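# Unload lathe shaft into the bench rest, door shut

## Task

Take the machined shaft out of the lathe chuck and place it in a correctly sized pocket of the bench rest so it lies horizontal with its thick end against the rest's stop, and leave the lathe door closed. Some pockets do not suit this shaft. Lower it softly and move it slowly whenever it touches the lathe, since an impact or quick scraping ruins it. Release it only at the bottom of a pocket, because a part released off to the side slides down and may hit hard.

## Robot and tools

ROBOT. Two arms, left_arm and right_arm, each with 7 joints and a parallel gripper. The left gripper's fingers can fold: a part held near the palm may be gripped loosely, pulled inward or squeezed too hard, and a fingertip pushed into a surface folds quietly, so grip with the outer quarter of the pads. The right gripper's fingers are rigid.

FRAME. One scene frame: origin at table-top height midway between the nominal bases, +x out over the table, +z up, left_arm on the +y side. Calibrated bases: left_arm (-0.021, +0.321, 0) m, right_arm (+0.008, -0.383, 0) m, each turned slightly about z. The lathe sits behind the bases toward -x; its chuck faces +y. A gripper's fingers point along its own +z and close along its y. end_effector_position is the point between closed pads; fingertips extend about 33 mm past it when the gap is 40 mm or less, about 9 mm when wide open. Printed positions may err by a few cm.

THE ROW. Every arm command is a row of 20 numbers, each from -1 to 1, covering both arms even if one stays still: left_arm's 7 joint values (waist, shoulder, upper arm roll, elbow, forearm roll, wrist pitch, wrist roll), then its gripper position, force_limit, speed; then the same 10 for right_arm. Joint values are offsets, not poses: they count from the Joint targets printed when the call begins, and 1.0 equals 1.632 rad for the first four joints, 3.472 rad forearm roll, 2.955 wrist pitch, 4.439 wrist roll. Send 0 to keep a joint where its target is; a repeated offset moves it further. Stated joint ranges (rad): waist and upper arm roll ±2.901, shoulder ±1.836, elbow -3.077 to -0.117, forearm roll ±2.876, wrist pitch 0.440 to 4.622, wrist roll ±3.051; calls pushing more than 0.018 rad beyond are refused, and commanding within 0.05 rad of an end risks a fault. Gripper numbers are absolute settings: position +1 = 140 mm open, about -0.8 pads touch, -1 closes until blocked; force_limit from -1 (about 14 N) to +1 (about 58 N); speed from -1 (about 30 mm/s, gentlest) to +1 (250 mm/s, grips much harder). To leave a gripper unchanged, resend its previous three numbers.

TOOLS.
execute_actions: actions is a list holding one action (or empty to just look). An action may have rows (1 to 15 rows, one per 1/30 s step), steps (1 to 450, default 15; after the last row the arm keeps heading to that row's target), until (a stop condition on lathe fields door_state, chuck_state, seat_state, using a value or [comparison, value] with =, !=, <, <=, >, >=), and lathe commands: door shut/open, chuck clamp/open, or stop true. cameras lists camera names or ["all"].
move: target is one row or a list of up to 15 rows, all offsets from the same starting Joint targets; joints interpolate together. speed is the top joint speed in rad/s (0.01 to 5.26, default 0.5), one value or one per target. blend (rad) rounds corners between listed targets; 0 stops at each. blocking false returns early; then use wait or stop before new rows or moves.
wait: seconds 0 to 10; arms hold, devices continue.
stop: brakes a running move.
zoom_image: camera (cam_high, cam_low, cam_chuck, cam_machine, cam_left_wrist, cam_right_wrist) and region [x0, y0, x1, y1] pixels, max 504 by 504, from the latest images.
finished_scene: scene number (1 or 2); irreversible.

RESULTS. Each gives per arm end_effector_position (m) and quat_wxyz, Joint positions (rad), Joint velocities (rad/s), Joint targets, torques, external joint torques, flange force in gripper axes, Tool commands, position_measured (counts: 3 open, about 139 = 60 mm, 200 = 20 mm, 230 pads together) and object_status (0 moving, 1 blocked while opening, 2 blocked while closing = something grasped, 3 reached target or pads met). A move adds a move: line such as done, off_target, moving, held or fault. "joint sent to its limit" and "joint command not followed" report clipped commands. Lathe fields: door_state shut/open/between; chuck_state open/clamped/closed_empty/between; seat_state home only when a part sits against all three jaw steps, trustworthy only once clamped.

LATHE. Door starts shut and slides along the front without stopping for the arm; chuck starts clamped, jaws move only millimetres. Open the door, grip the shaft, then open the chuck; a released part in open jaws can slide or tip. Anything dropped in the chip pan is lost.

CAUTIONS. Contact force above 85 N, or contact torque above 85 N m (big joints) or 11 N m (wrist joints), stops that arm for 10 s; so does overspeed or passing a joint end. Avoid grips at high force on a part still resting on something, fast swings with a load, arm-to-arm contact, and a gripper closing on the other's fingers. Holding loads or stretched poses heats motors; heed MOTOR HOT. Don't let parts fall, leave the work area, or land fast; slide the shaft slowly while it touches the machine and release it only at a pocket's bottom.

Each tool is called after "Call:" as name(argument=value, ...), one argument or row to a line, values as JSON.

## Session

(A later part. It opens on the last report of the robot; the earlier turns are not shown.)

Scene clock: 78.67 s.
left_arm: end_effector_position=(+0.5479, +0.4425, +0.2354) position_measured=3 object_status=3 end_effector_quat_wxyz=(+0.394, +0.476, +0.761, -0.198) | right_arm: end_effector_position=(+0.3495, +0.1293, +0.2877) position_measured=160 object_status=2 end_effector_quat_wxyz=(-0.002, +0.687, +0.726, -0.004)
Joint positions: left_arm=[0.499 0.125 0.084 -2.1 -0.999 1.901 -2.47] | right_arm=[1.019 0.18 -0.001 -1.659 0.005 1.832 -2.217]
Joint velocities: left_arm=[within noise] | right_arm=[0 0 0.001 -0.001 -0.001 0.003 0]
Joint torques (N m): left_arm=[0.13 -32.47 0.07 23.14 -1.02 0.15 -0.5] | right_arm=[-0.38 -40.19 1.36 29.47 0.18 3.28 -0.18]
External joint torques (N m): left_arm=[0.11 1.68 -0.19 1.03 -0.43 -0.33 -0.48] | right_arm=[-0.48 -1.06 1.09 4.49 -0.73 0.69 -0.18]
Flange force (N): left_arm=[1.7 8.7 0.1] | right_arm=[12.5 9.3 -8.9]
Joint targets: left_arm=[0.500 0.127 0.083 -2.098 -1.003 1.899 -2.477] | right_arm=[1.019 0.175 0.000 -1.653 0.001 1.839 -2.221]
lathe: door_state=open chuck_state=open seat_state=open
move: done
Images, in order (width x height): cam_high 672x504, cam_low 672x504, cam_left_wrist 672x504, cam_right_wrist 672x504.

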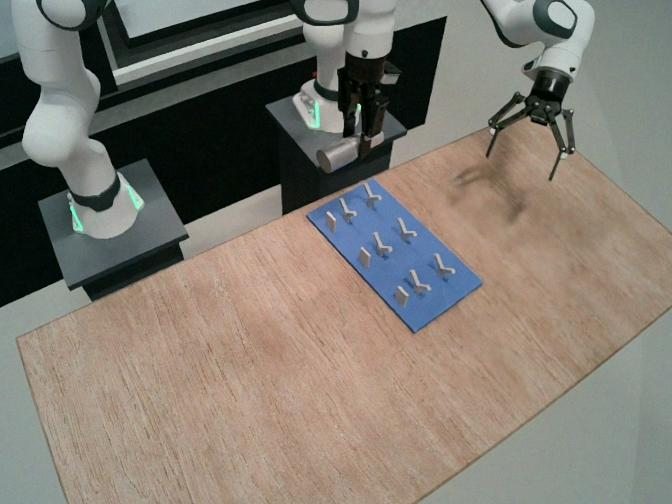

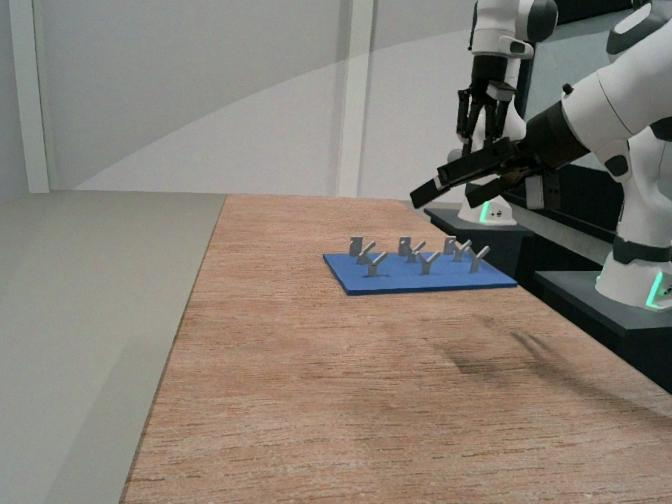

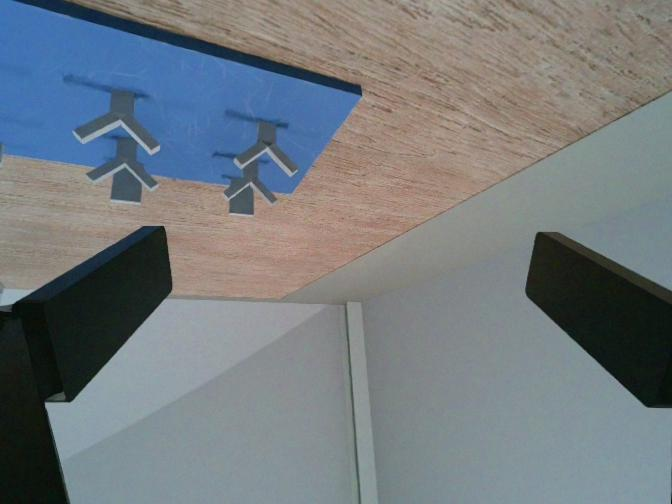

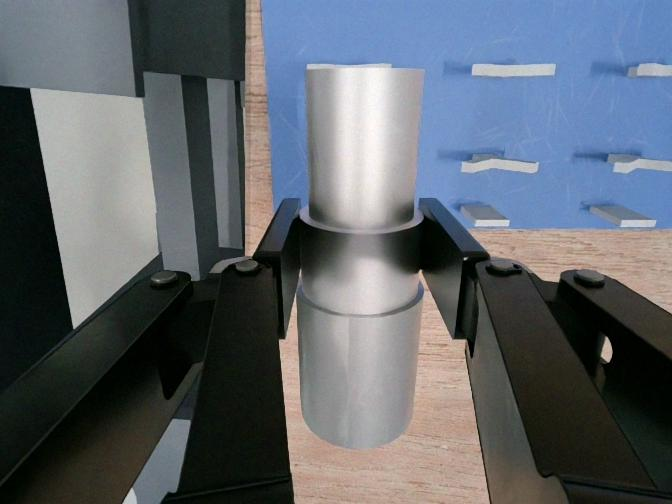

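Call:
zoom_image(
  camera="cam_right_wrist",
  region=[240, 40, 672, 260],
)

Call:
zoom_image(
  camera="cam_left_wrist",
  region=[0, 50, 380, 230],
)

Call:
zoom_image(
  camera="cam_high",
  region=[300, 110, 410, 240],
)

Scaled by 1.167 from the camera's 672x504 image, which has a finer 960x720 frame.

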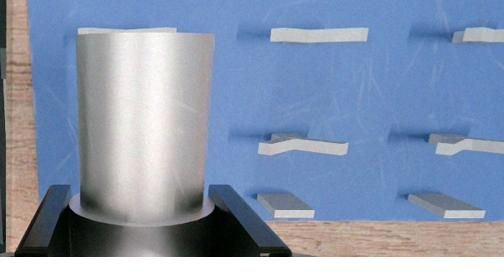

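Scaled by 1.326 from the camera's 672x504 image, which has a finer 960x720 frame.

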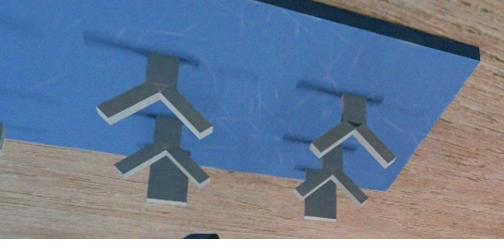

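Scaled by 3.877 from the camera's 672x504 image, which has a finer 960x720 frame.

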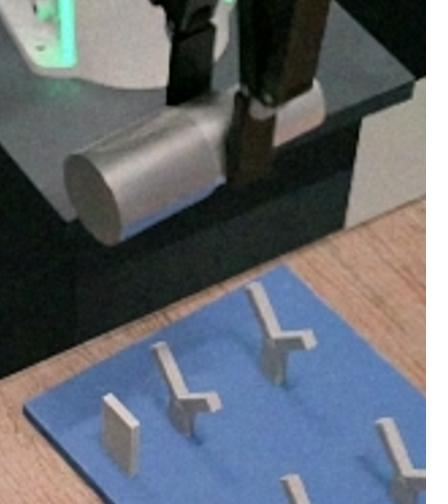

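Call:
move(
  target=[0,0,0,0,0,0,0,1,1,1,0.02445,0.12837,0,-0.05901,-0.00115,0.10619,0.00908,-1,0,-1],
  speed=0.25,
  cameras=["cam_right_wrist","cam_left_wrist","cam_high","cam_low"],
)

Call:
zoom_image(
  camera="cam_high",
  region=[320, 165, 400, 235],
)

Call:
zoom_image(
  camera="cam_low",
  region=[400, 190, 510, 290],
)

Scene clock: 87.57 s.
left_arm: end_effector_position=(+0.5479, +0.4425, +0.2354) position_measured=3 object_status=3 end_effector_quat_wxyz=(+0.394, +0.476, +0.761, -0.198) | right_arm: end_effector_position=(+0.3489, +0.1722, +0.1343) position_measured=160 object_status=2 end_effector_quat_wxyz=(+0.000, +0.684, +0.729, -0.001)
Joint positions: left_arm=[0.499 0.125 0.084 -2.1 -0.999 1.901 -2.47] | right_arm=[1.058 0.393 0 -1.755 0 2.146 -2.186]
Joint velocities: left_arm=[within noise] | right_arm=[-0.001 -0.002 0 0.001 0 0.004 0.003]
Joint torques (N m): left_arm=[0.11 -32.5 0 23.08 -1.03 0.16 -0.48] | right_arm=[-0.17 -46.92 1.3 27.86 0.11 3.3 0.16]
External joint torques (N m): left_arm=[0.25 1.7 -0.11 0.94 -0.44 -0.3 -0.47] | right_arm=[-0.36 -2.43 0.74 4 -0.68 0.7 0.16]
Flange force (N): left_arm=[1.9 8.4 0.0] | right_arm=[8.3 5.5 -5.2]
Joint targets: left_arm=[0.500 0.127 0.083 -2.098 -1.003 1.899 -2.477] | right_arm=[1.059 0.384 0.000 -1.749 -0.003 2.153 -2.181]
lathe: door_state=open chuck_state=open seat_state=open
move: done
Images, in order (width x height): cam_high 672x504, cam_low 672x504, cam_left_wrist 672x504, cam_right_wrist 672x504.

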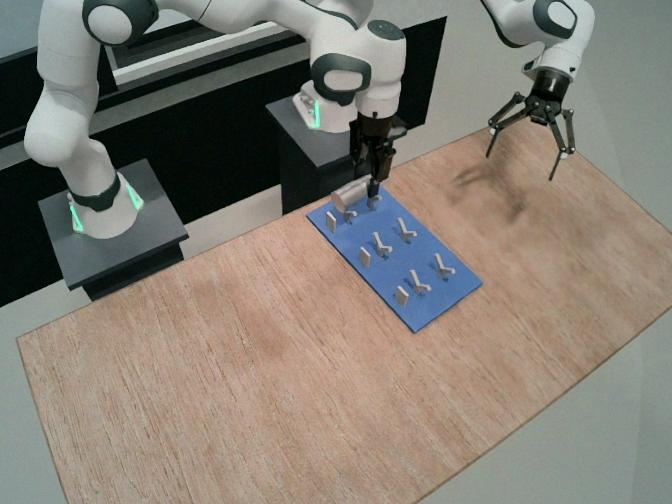

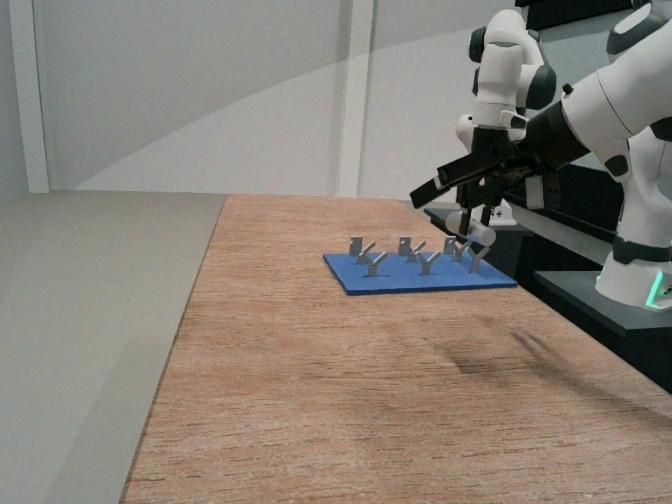

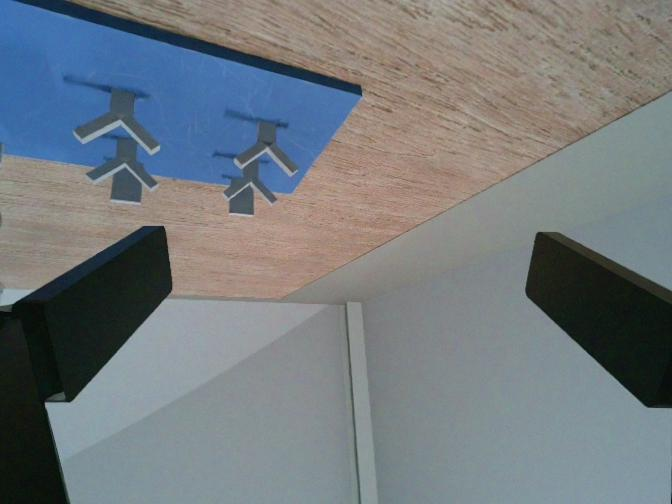

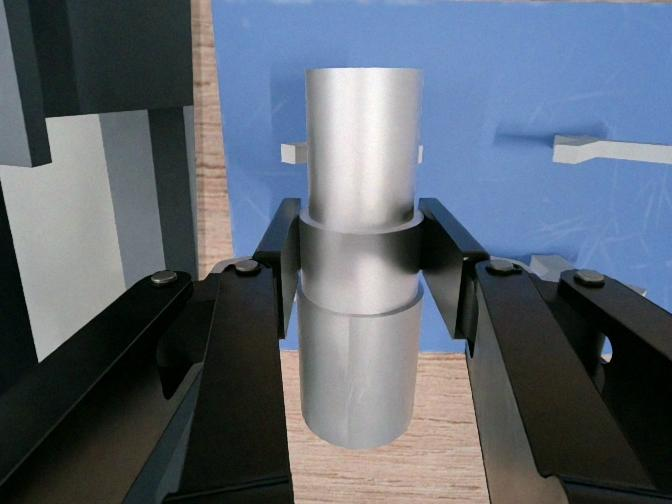

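Scaled by 6.300 from the camera's 672x504 image, which has a finer 960x720 frame.

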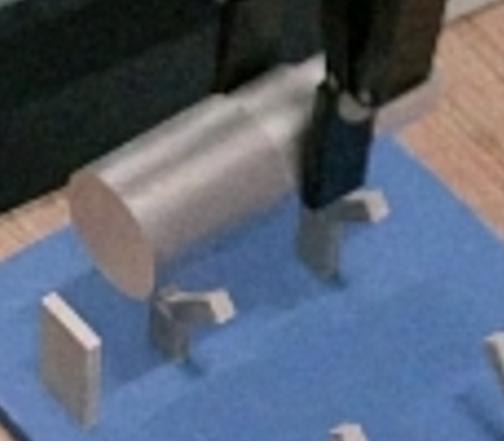

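Scaled by 4.582 from the camera's 672x504 image, which has a finer 960x720 frame.

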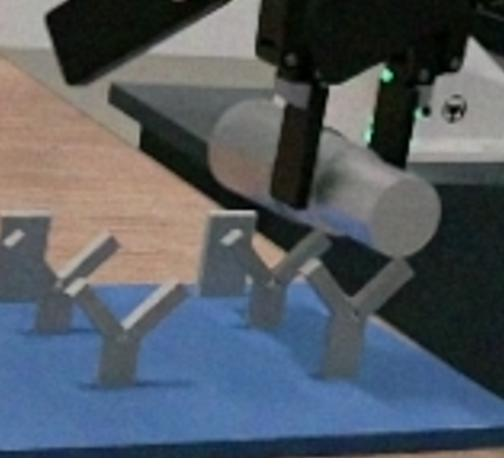

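Call:
zoom_image(
  camera="cam_right_wrist",
  region=[260, 100, 460, 250],
)

Scaled by 2.520 from the camera's 672x504 image, which has a finer 960x720 frame.

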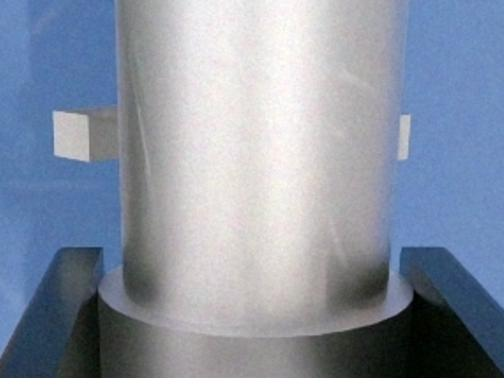

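Call:
move(
  target=[0,0,0,0,0,0,0,1,1,1,0.00239,0.0068,0,-0.01115,0,0.00971,0.00088,-1,0,-1],
  speed=0.04,
  cameras=["cam_right_wrist","cam_high","cam_low"],
)

Call:
zoom_image(
  camera="cam_right_wrist",
  region=[260, 80, 460, 230],
)

Call:
zoom_image(
  camera="cam_high",
  region=[320, 165, 400, 235],
)

Call:
zoom_image(
  camera="cam_low",
  region=[400, 190, 510, 290],
)

Scene clock: 95.80 s.
left_arm: end_effector_position=(+0.5479, +0.4425, +0.2354) position_measured=3 object_status=3 end_effector_quat_wxyz=(+0.394, +0.476, +0.761, -0.198) | right_arm: end_effector_position=(+0.3467, +0.1732, +0.1237) position_measured=160 object_status=2 end_effector_quat_wxyz=(+0.000, +0.684, +0.729, +0.001)
Joint positions: left_arm=[0.499 0.125 0.084 -2.1 -0.999 1.901 -2.47] | right_arm=[1.061 0.402 0 -1.771 0 2.175 -2.181]
Joint velocities: left_arm=[within noise] | right_arm=[-0.001 0 0 0 -0.001 0.004 0.003]
Joint torques (N m): left_arm=[0.14 -32.56 0.04 23.13 -1.06 0.17 -0.54] | right_arm=[0.01 -46.02 1.28 27.11 0.11 3.26 0.17]
External joint torques (N m): left_arm=[0.17 1.67 -0.18 0.95 -0.47 -0.31 -0.52] | right_arm=[0.08 -1.47 0.94 3.44 -0.65 0.65 0.17]
Flange force (N): left_arm=[1.7 8.4 0.1] | right_arm=[9.0 5.1 -3.4]
Joint targets: left_arm=[0.500 0.127 0.083 -2.098 -1.003 1.899 -2.477] | right_arm=[1.063 0.395 0.000 -1.767 -0.003 2.181 -2.177]
lathe: door_state=open chuck_state=open seat_state=open
move: done
Images, in order (width x height): cam_high 672x504, cam_low 672x504, cam_right_wrist 672x504.

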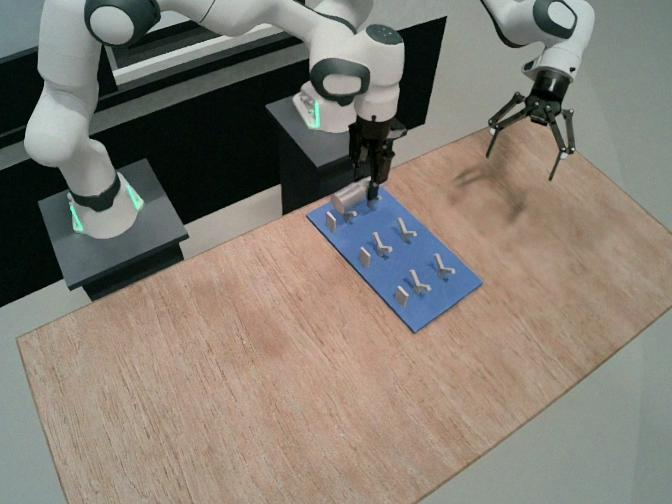

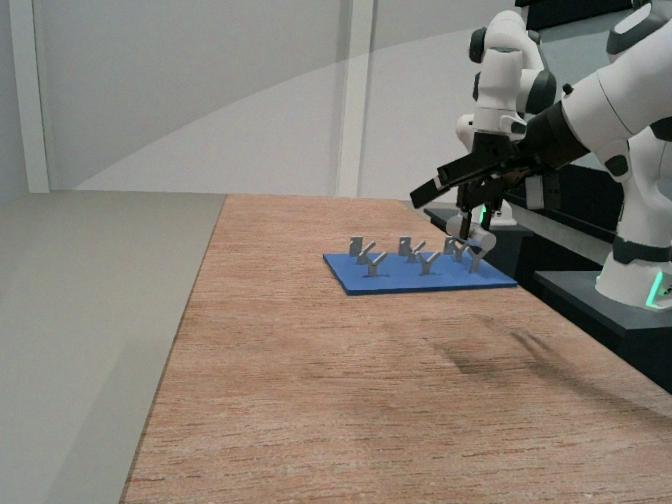

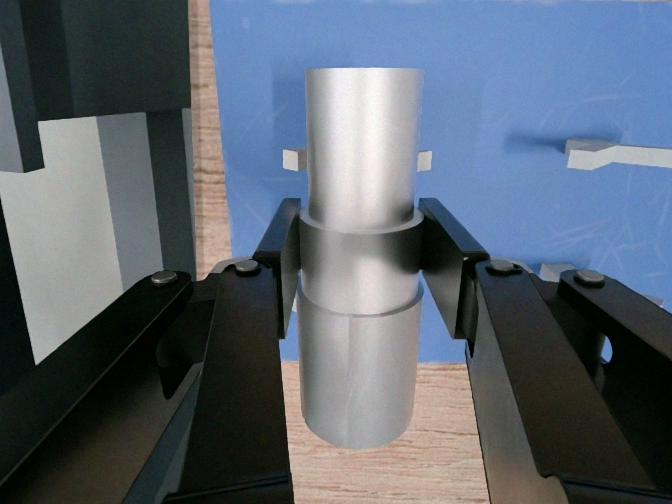

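Scaled by 2.520 from the camera's 672x504 image, which has a finer 960x720 frame.

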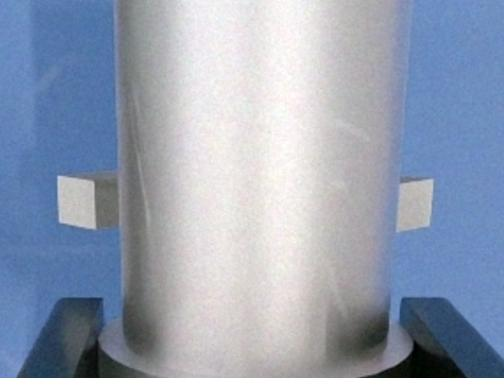

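Scaled by 6.300 from the camera's 672x504 image, which has a finer 960x720 frame.

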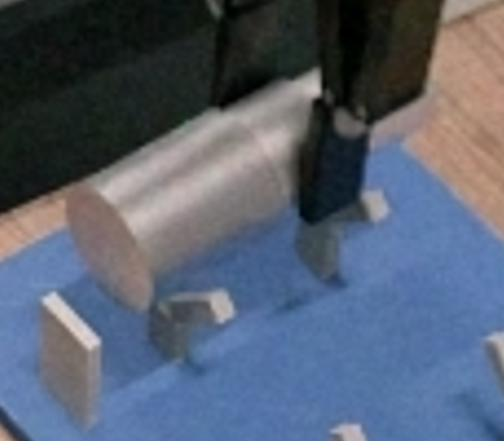

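Scaled by 4.582 from the camera's 672x504 image, which has a finer 960x720 frame.

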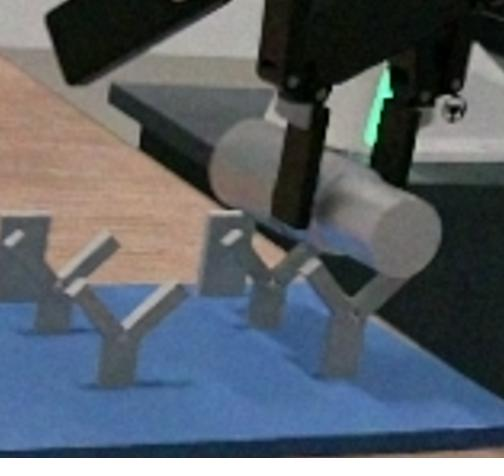

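Call:
move(
  target=[0,0,0,0,0,0,0,1,1,1,0.0008,0.00643,0,-0.00668,0,0.00707,0.0003,-1,0,-1],
  speed=0.03,
  cameras=["cam_right_wrist","cam_high","cam_low"],
)

Call:
zoom_image(
  camera="cam_right_wrist",
  region=[260, 80, 460, 230],
)

Call:
zoom_image(
  camera="cam_high",
  region=[320, 165, 400, 235],
)

Call:
zoom_image(
  camera="cam_low",
  region=[400, 190, 510, 290],
)

Scene clock: 98.73 s.
left_arm: end_effector_position=(+0.5479, +0.4425, +0.2354) position_measured=3 object_status=3 end_effector_quat_wxyz=(+0.394, +0.476, +0.761, -0.198) | right_arm: end_effector_position=(+0.3456, +0.1730, +0.1140) position_measured=160 object_status=2 end_effector_quat_wxyz=(+0.000, +0.684, +0.729, +0.001)
Joint positions: left_arm=[0.499 0.125 0.084 -2.1 -0.999 1.901 -2.47] | right_arm=[1.063 0.412 0 -1.782 0 2.196 -2.18]
Joint velocities: left_arm=[within noise] | right_arm=[0.001 0 0 0.001 0 0.005 -0.001]
Joint torques (N m): left_arm=[0.14 -32.48 0.06 23.12 -1.04 0.16 -0.54] | right_arm=[0.06 -46.05 1.37 26.82 0.1 3.34 0.2]
External joint torques (N m): left_arm=[0.19 1.7 -0.14 0.96 -0.44 -0.32 -0.52] | right_arm=[-0.17 -1.3 0.76 3.27 -0.66 0.73 0.2]
Flange force (N): left_arm=[1.8 8.5 0.0] | right_arm=[8.4 5.1 -2.7]
Joint targets: left_arm=[0.500 0.127 0.083 -2.098 -1.003 1.899 -2.477] | right_arm=[1.064 0.406 0.000 -1.778 -0.003 2.202 -2.176]
lathe: door_state=open chuck_state=open seat_state=open
move: done
Images, in order (width x height): cam_high 672x504, cam_low 672x504, cam_right_wrist 672x504.

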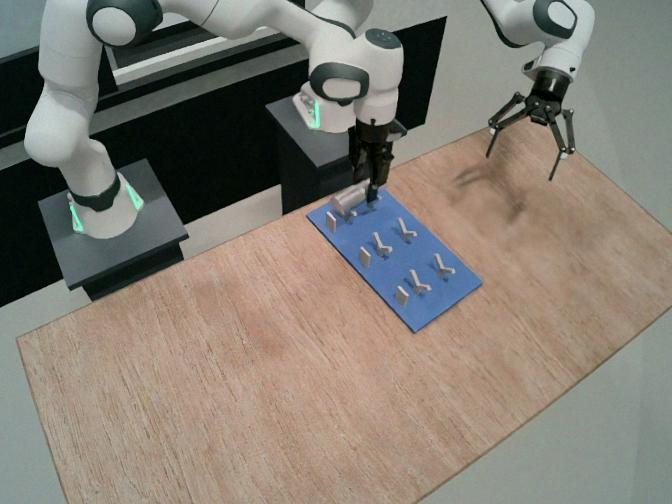

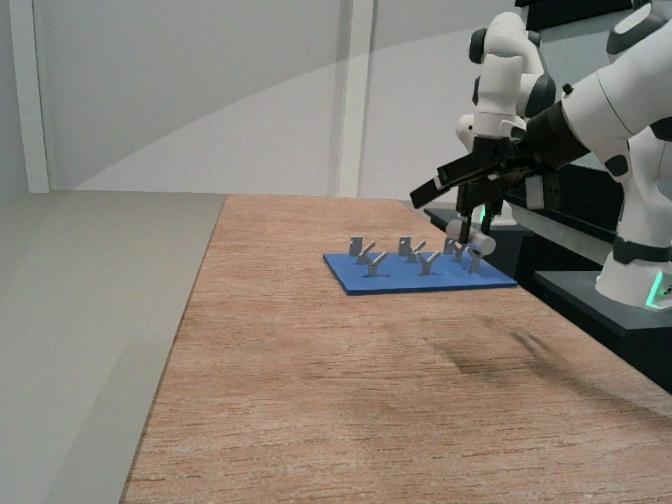

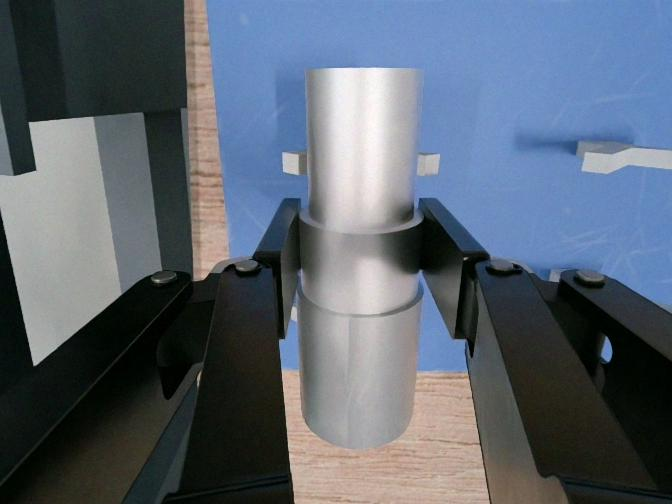

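Scaled by 2.520 from the camera's 672x504 image, which has a finer 960x720 frame.

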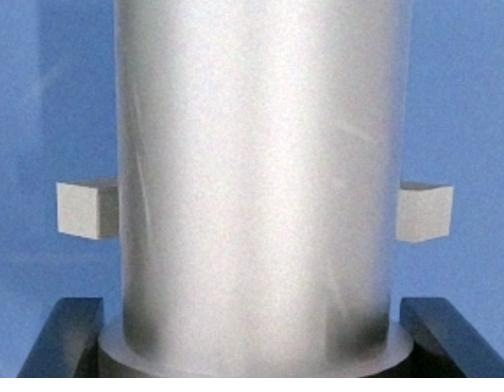

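Scaled by 6.300 from the camera's 672x504 image, which has a finer 960x720 frame.

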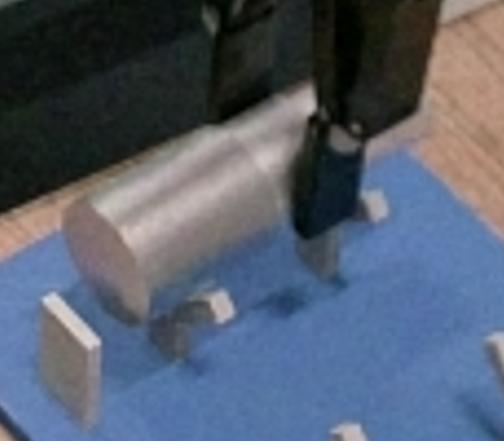

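Scaled by 4.582 from the camera's 672x504 image, which has a finer 960x720 frame.

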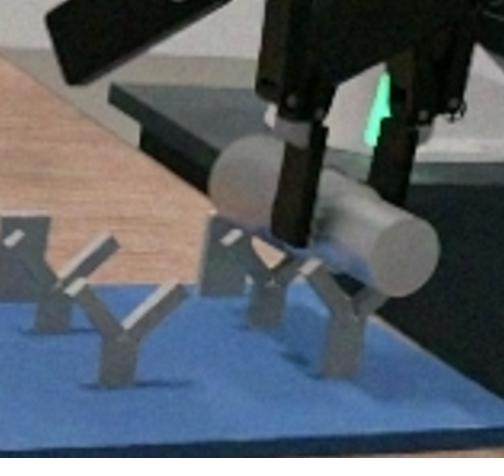

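Call:
move(
  target=[0,0,0,0,0,0,0,1,1,1,0,0.00368,0,-0.0026,0,0.00338,0,-1,0,-1],
  speed=0.03,
  cameras=["cam_right_wrist","cam_high"],
)

Call:
zoom_image(
  camera="cam_right_wrist",
  region=[260, 80, 460, 230],
)

Call:
zoom_image(
  camera="cam_high",
  region=[320, 165, 400, 235],
)

Scene clock: 100.70 s.
left_arm: end_effector_position=(+0.5479, +0.4425, +0.2354) position_measured=3 object_status=3 end_effector_quat_wxyz=(+0.394, +0.476, +0.761, -0.198) | right_arm: end_effector_position=(+0.3455, +0.1729, +0.1091) position_measured=160 object_status=2 end_effector_quat_wxyz=(+0.000, +0.685, +0.729, +0.001)
Joint positions: left_arm=[0.499 0.125 0.084 -2.1 -0.999 1.901 -2.47] | right_arm=[1.063 0.418 0 -1.786 0 2.205 -2.179]
Joint velocities: left_arm=[within noise] | right_arm=[0 0 0 0.001 -0.002 0.005 0.001]
Joint torques (N m): left_arm=[0.16 -32.48 0.07 23.13 -1.05 0.16 -0.5] | right_arm=[0.03 -46.12 1.25 26.79 0.08 3.41 0.19]
External joint torques (N m): left_arm=[0.1 1.88 -0.23 0.88 -0.45 -0.33 -0.49] | right_arm=[0.1 -1.31 0.88 3.36 -0.67 0.8 0.19]
Flange force (N): left_arm=[2.0 8.6 0.4] | right_arm=[8.8 5.0 -2.6]
Joint targets: left_arm=[0.500 0.127 0.083 -2.098 -1.003 1.899 -2.477] | right_arm=[1.064 0.412 0.000 -1.782 -0.003 2.212 -2.176]
lathe: door_state=open chuck_state=open seat_state=open
move: done
Images, in order (width x height): cam_high 672x504, cam_right_wrist 672x504.

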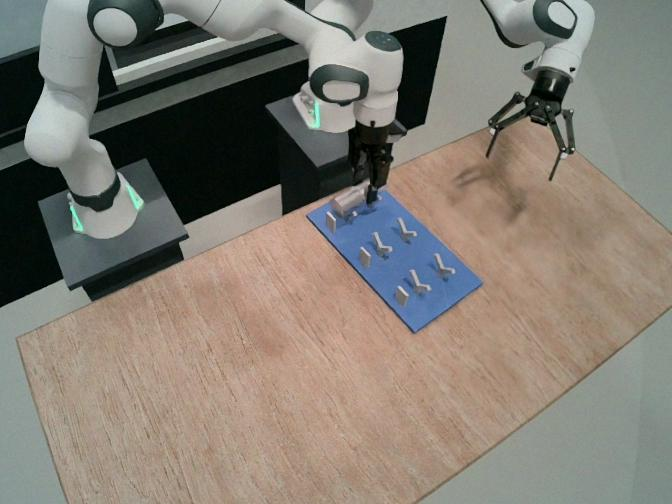

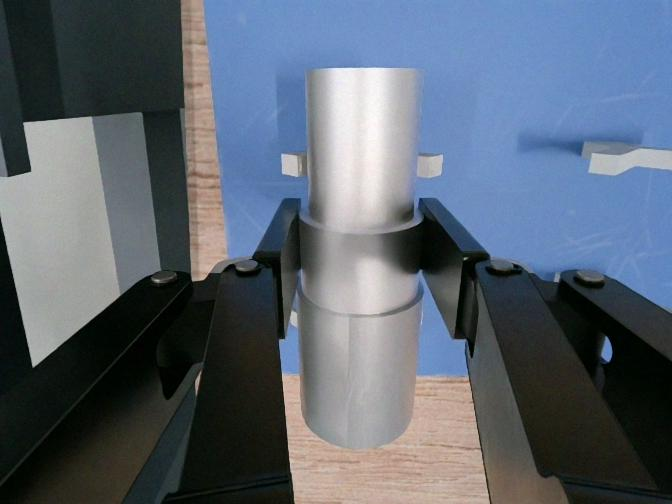

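Scaled by 2.520 from the camera's 672x504 image, which has a finer 960x720 frame.

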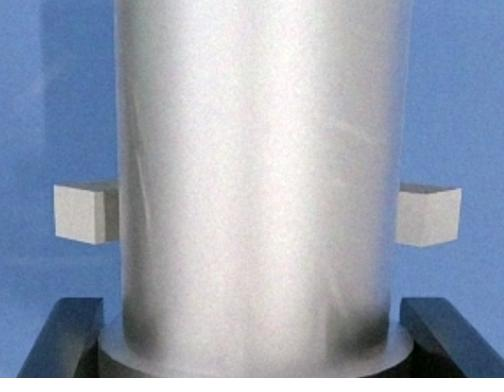

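Scaled by 6.300 from the camera's 672x504 image, which has a finer 960x720 frame.

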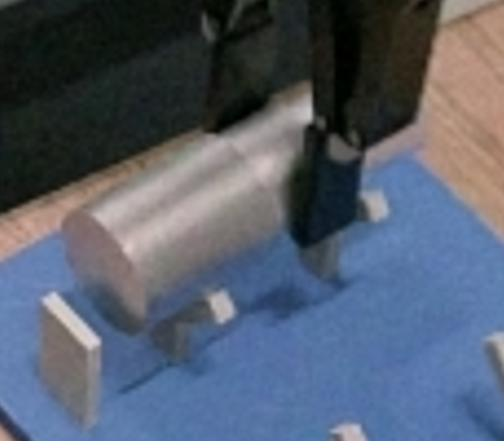

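Call:
move(
  target=[0,0,0,0,0,0,0,1,1,1,0,0.00294,0,-0.00208,0,0.0027,0,-1,0,-1],
  speed=0.025,
  cameras=["cam_right_wrist","cam_high"],
)

Call:
zoom_image(
  camera="cam_high",
  region=[320, 165, 400, 235],
)

Scene clock: 102.57 s.
left_arm: end_effector_position=(+0.5479, +0.4425, +0.2354) position_measured=3 object_status=3 end_effector_quat_wxyz=(+0.394, +0.476, +0.761, -0.198) | right_arm: end_effector_position=(+0.3455, +0.1731, +0.1075) position_measured=160 object_status=2 end_effector_quat_wxyz=(+0.000, +0.685, +0.729, +0.001)
Joint positions: left_arm=[0.499 0.125 0.084 -2.1 -0.999 1.901 -2.47] | right_arm=[1.063 0.42 0 -1.788 0 2.21 -2.179]
Joint torques (N m): left_arm=[0.14 -32.44 0.05 23.13 -1.05 0.14 -0.52] | right_arm=[-0.09 -44.43 1.32 25.91 0.09 3.9 0.11]
External joint torques (N m): left_arm=[0.21 1.66 -0.12 1.05 -0.46 -0.33 -0.5] | right_arm=[-0.17 0.43 0.82 2.46 -0.65 1.28 0.11]
Flange force (N): left_arm=[1.8 8.7 -0.1] | right_arm=[8.7 5.5 1.4]
Joint targets: left_arm=[0.500 0.127 0.083 -2.098 -1.003 1.899 -2.477] | right_arm=[1.064 0.417 0.000 -1.786 -0.003 2.220 -2.176]
lathe: door_state=open chuck_state=open seat_state=open
move: done
Images, in order (width x height): cam_high 672x504, cam_right_wrist 672x504.

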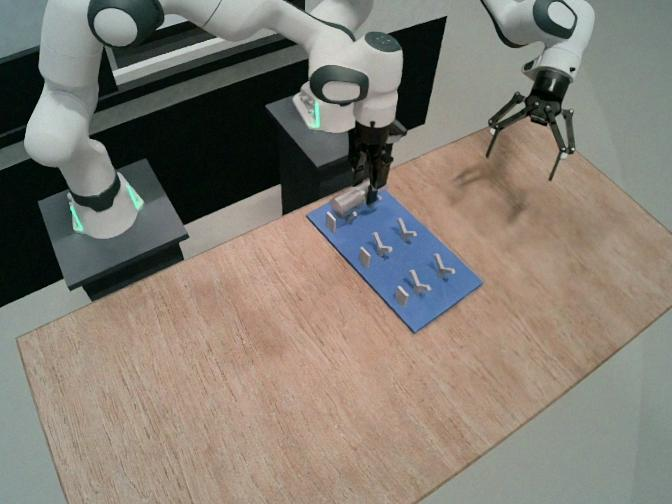

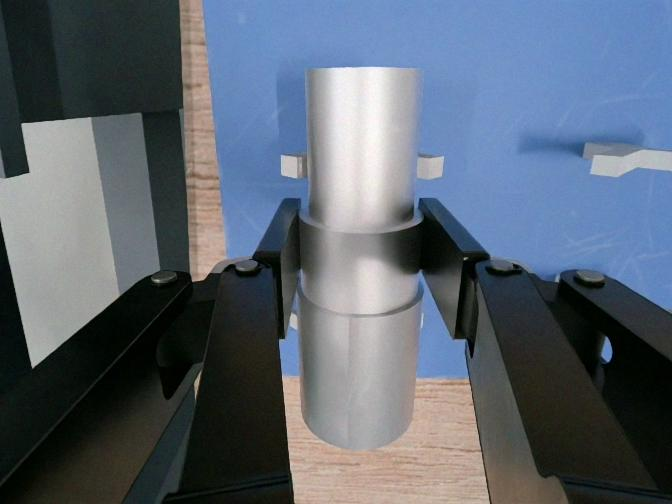

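Scaled by 6.300 from the camera's 672x504 image, which has a finer 960x720 frame.

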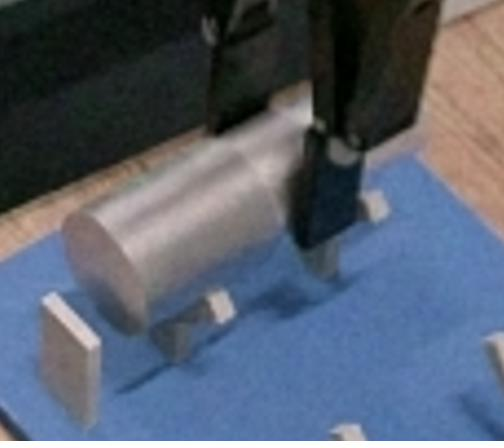

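Call:
move(
  target=[
    [0,0,0,0,0,0,0,1,1,1,0,-0.00331,0,0.00233,0,-0.00305,0,-1,0,-1],
    [0,0,0,0,0,0,0,1,1,1,-0.00239,-0.00987,0,-0.00809,0,-0.00091,-0.00088,-1,0,-1],
  ],
  speed=0.03,
  cameras=["cam_right_wrist","cam_high"],
)

Call:
zoom_image(
  camera="cam_high",
  region=[320, 165, 400, 235],
)

Scene clock: 106.40 s.
left_arm: end_effector_position=(+0.5479, +0.4425, +0.2354) position_measured=3 object_status=3 end_effector_quat_wxyz=(+0.394, +0.476, +0.761, -0.198) | right_arm: end_effector_position=(+0.3447, +0.1697, +0.1088) position_measured=160 object_status=2 end_effector_quat_wxyz=(+0.000, +0.685, +0.728, +0.001)
Joint positions: left_arm=[0.499 0.125 0.084 -2.1 -0.999 1.901 -2.47] | right_arm=[1.061 0.409 0 -1.802 0 2.212 -2.179]
Joint torques (N m): left_arm=[0.16 -32.55 0.03 23.17 -1.02 0.16 -0.54] | right_arm=[-0.69 -46.84 1.26 26.67 0.17 3.05 -0.05]
External joint torques (N m): left_arm=[0.06 1.66 -0.3 1.03 -0.43 -0.32 -0.52] | right_arm=[-0.68 -2.34 0.85 3.28 -0.57 0.44 -0.05]
Flange force (N): left_arm=[1.5 8.6 0.2] | right_arm=[5.7 4.5 -4.6]
Joint targets: left_arm=[0.500 0.127 0.083 -2.098 -1.003 1.899 -2.477] | right_arm=[1.060 0.400 0.000 -1.799 -0.003 2.218 -2.180]
lathe: door_state=open chuck_state=open seat_state=open
move: done
Images, in order (width x height): cam_high 672x504, cam_right_wrist 672x504.

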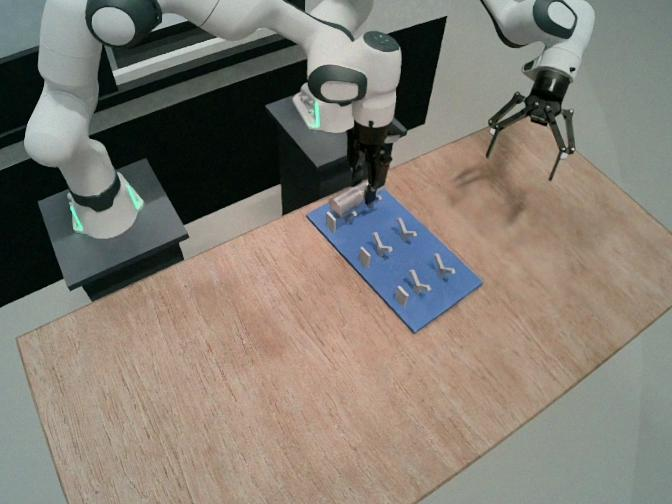

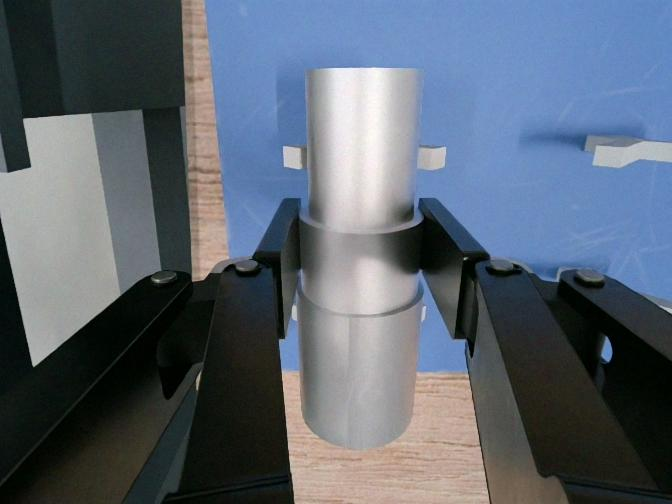

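Scaled by 6.300 from the camera's 672x504 image, which has a finer 960x720 frame.

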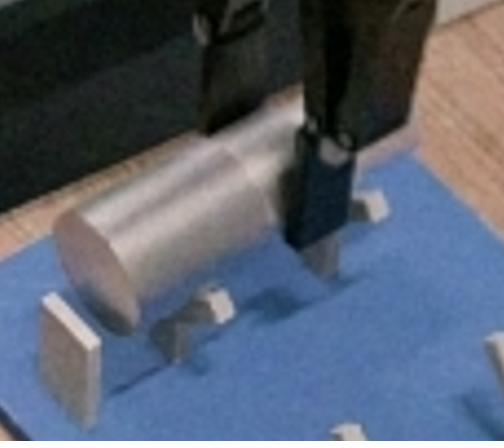

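Call:
move(
  target=[0,0,0,0,0,0,0,1,1,1,-0.00267,-0.00729,0,-0.01158,0,0.00239,-0.00098,-1,0,-1],
  speed=0.03,
  cameras=["cam_right_wrist","cam_high"],
)

Call:
zoom_image(
  camera="cam_high",
  region=[320, 165, 400, 235],
)

Scene clock: 109.87 s.
left_arm: end_effector_position=(+0.5479, +0.4425, +0.2354) position_measured=3 object_status=3 end_effector_quat_wxyz=(+0.394, +0.476, +0.761, -0.198) | right_arm: end_effector_position=(+0.3450, +0.1647, +0.1088) position_measured=160 object_status=2 end_effector_quat_wxyz=(+0.000, +0.686, +0.727, +0.001)
Joint positions: left_arm=[0.499 0.125 0.084 -2.1 -0.999 1.901 -2.47] | right_arm=[1.057 0.397 0 -1.821 0 2.22 -2.18]
Joint torques (N m): left_arm=[0.16 -32.54 0.08 23.03 -1.04 0.17 -0.47] | right_arm=[-0.6 -45.93 1.31 25.06 0.17 3.11 -0.11]
External joint torques (N m): left_arm=[0.15 1.76 -0.18 0.8 -0.44 -0.31 -0.46] | right_arm=[-0.42 -1.8 1.06 1.69 -0.57 0.49 -0.11]
Flange force (N): left_arm=[1.9 8.0 0.3] | right_arm=[1.2 1.0 -2.6]
Joint targets: left_arm=[0.500 0.127 0.083 -2.098 -1.003 1.899 -2.477] | right_arm=[1.056 0.389 0.000 -1.818 -0.003 2.225 -2.184]
lathe: door_state=open chuck_state=open seat_state=open
move: done
Images, in order (width x height): cam_high 672x504, cam_right_wrist 672x504.

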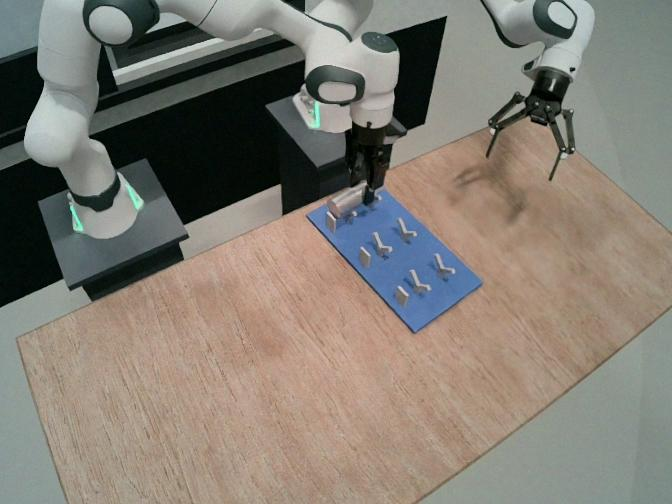

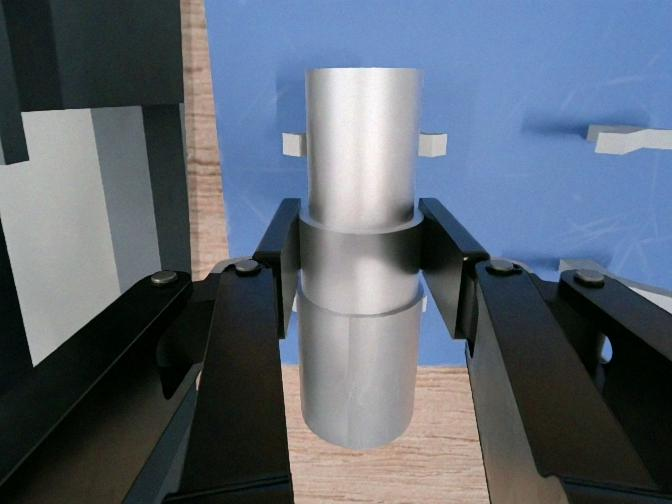

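Scaled by 6.300 from the camera's 672x504 image, which has a finer 960x720 frame.

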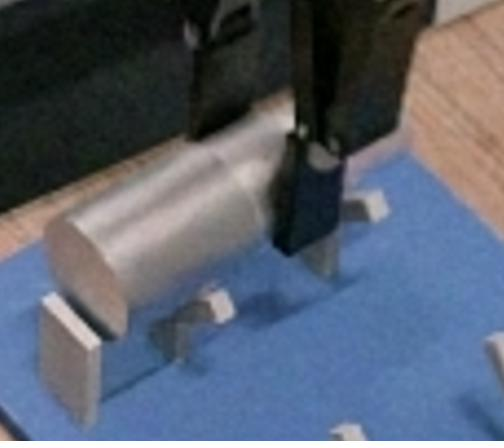

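Call:
move(
  target=[0,0,0,0,0,0,0,1,1,1,-0.00107,-0.00292,0,-0.00463,0,0.00096,-0.0004,-1,0,-1],
  speed=0.02,
  cameras=["cam_high"],
)

Call:
zoom_image(
  camera="cam_high",
  region=[320, 190, 355, 220],
)

Scene clock: 111.60 s.
left_arm: end_effector_position=(+0.5479, +0.4425, +0.2354) position_measured=3 object_status=3 end_effector_quat_wxyz=(+0.394, +0.476, +0.761, -0.198) | right_arm: end_effector_position=(+0.3451, +0.1628, +0.1088) position_measured=160 object_status=2 end_effector_quat_wxyz=(+0.000, +0.686, +0.727, +0.001)
Joint positions: left_arm=[0.499 0.125 0.084 -2.1 -0.999 1.901 -2.47] | right_arm=[1.055 0.392 0 -1.828 0 2.223 -2.182]
Joint torques (N m): left_arm=[0.11 -32.54 0.06 23.17 -1.03 0.17 -0.5] | right_arm=[-0.63 -45.75 1.34 25.67 0.19 3.07 -0.17]
External joint torques (N m): left_arm=[0.07 1.67 -0.23 1.03 -0.44 -0.32 -0.49] | right_arm=[-0.65 -1.83 0.92 2.33 -0.55 0.45 -0.17]
Flange force (N): left_arm=[1.7 8.6 0.2] | right_arm=[3.3 3.0 -3.2]
Joint targets: left_arm=[0.500 0.127 0.083 -2.098 -1.003 1.899 -2.477] | right_arm=[1.054 0.384 0.000 -1.825 -0.003 2.227 -2.186]
lathe: door_state=open chuck_state=open seat_state=open
move: done
Images, in order (width x height): cam_high 672x504.

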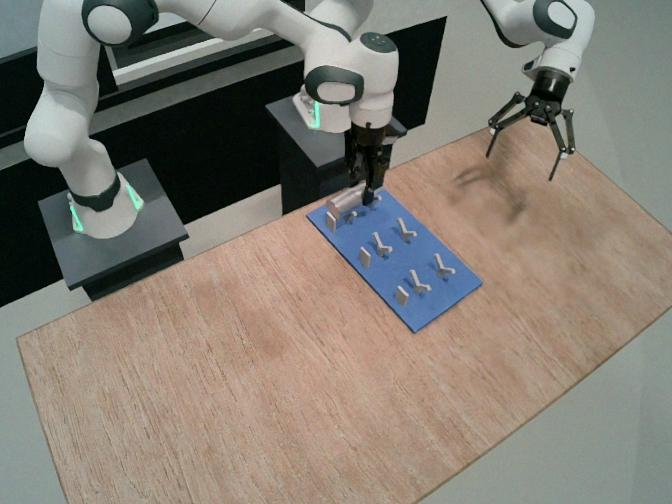

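Scaled by 14.400 from the camera's 672x504 image, which has a finer 960x720 frame.

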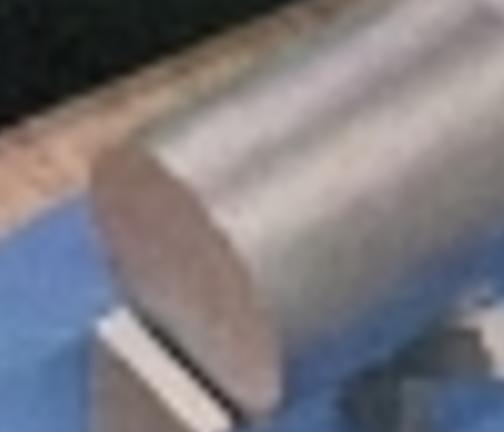

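Call:
move(
  target=[0,0,0,0,0,0,0,1,1,1,-0.00107,-0.00292,0,-0.00463,0,0.00096,-0.0004,-1,0,-1],
  speed=0.015,
  cameras=["cam_high"],
)

Call:
zoom_image(
  camera="cam_high",
  region=[320, 190, 355, 220],
)

Scene clock: 113.33 s.
left_arm: end_effector_position=(+0.5479, +0.4425, +0.2354) position_measured=3 object_status=3 end_effector_quat_wxyz=(+0.394, +0.476, +0.761, -0.198) | right_arm: end_effector_position=(+0.3452, +0.1610, +0.1088) position_measured=160 object_status=2 end_effector_quat_wxyz=(+0.000, +0.686, +0.727, +0.002)
Joint positions: left_arm=[0.499 0.125 0.084 -2.1 -0.999 1.901 -2.47] | right_arm=[1.053 0.387 0 -1.836 0 2.226 -2.184]
Joint torques (N m): left_arm=[0.13 -32.52 0.07 23.07 -1.03 0.17 -0.46] | right_arm=[-0.7 -45.57 1.18 25.84 0.18 3.07 -0.15]
External joint torques (N m): left_arm=[0.12 1.64 -0.18 0.99 -0.45 -0.3 -0.44] | right_arm=[-0.69 -1.8 0.8 2.52 -0.56 0.45 -0.15]
Flange force (N): left_arm=[1.8 8.3 0.2] | right_arm=[4.0 3.5 -3.3]
Joint targets: left_arm=[0.500 0.127 0.083 -2.098 -1.003 1.899 -2.477] | right_arm=[1.052 0.379 0.000 -1.833 -0.003 2.230 -2.188]
lathe: door_state=open chuck_state=open seat_state=open
move: done
Images, in order (width x height): cam_high 672x504.

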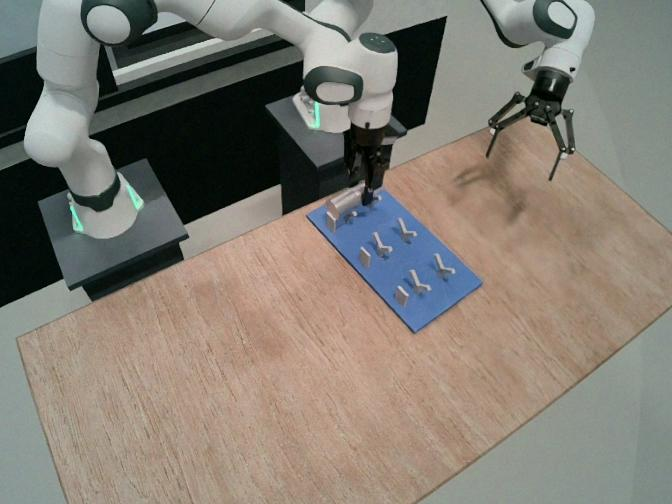

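Scaled by 14.400 from the camera's 672x504 image, which has a finer 960x720 frame.

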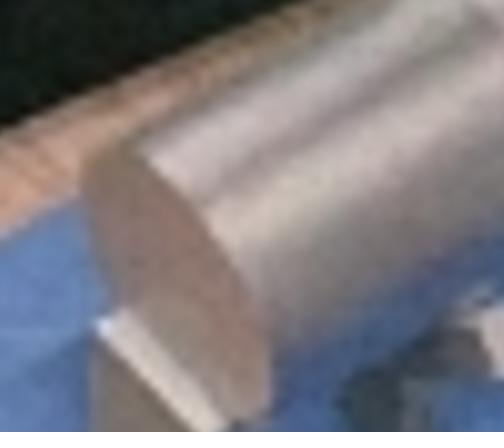

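Call:
move(
  target=[0,0,0,0,0,0,0,1,1,1,-0.00107,-0.00292,0,-0.00463,0,0.00096,-0.0004,-1,0,-1],
  speed=0.015,
  cameras=["cam_high"],
)

Call:
zoom_image(
  camera="cam_high",
  region=[320, 190, 355, 220],
)

Scene clock: 114.77 s.
left_arm: end_effector_position=(+0.5479, +0.4425, +0.2354) position_measured=3 object_status=3 end_effector_quat_wxyz=(+0.394, +0.476, +0.761, -0.198) | right_arm: end_effector_position=(+0.3450, +0.1608, +0.1093) position_measured=160 object_status=2 end_effector_quat_wxyz=(-0.001, +0.685, +0.728, +0.004)
Joint positions: left_arm=[0.499 0.125 0.084 -2.1 -0.999 1.901 -2.47] | right_arm=[1.053 0.383 0 -1.842 0 2.232 -2.186]
Joint velocities: left_arm=[within noise] | right_arm=[0 -0.001 -0.001 -0.003 0.001 0.003 -0.001]
Joint torques (N m): left_arm=[0.11 -32.53 0.06 23.18 -1.04 0.18 -0.46] | right_arm=[-1.43 -45.99 0.92 24.64 0.17 2.51 -0.15]
External joint torques (N m): left_arm=[0.18 1.64 -0.12 1.08 -0.45 -0.28 -0.44] | right_arm=[-1.58 -2.42 0.39 1.39 -0.56 -0.1 -0.15]
Flange force (N): left_arm=[1.8 8.7 0.0] | right_arm=[-1.5 1.2 -4.5]
Joint targets: left_arm=[0.500 0.127 0.083 -2.098 -1.003 1.899 -2.477] | right_arm=[1.050 0.374 0.000 -1.841 -0.003 2.233 -2.189]
lathe: door_state=open chuck_state=open seat_state=open
move: done
Images, in order (width x height): cam_high 672x504.

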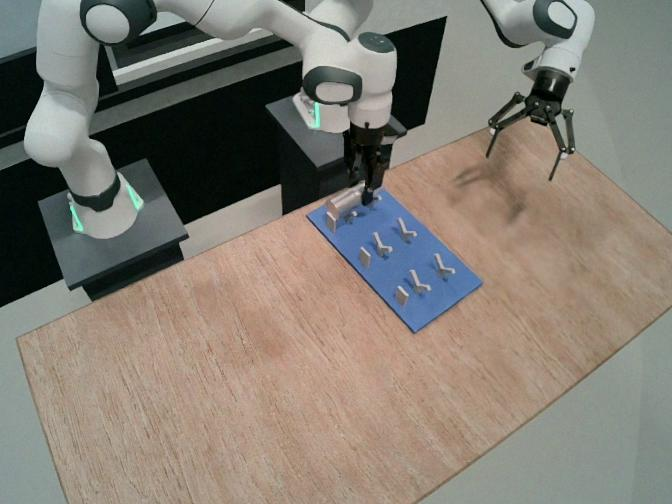

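Scaled by 14.400 from the camera's 672x504 image, which has a finer 960x720 frame.

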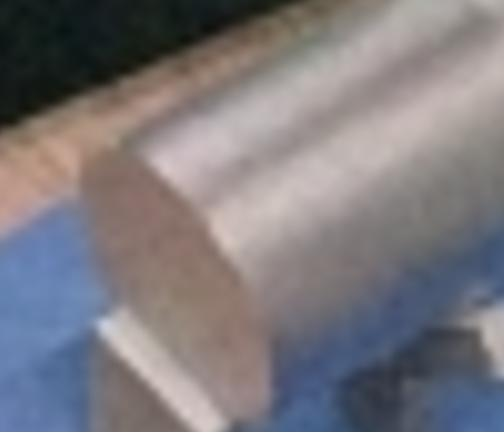

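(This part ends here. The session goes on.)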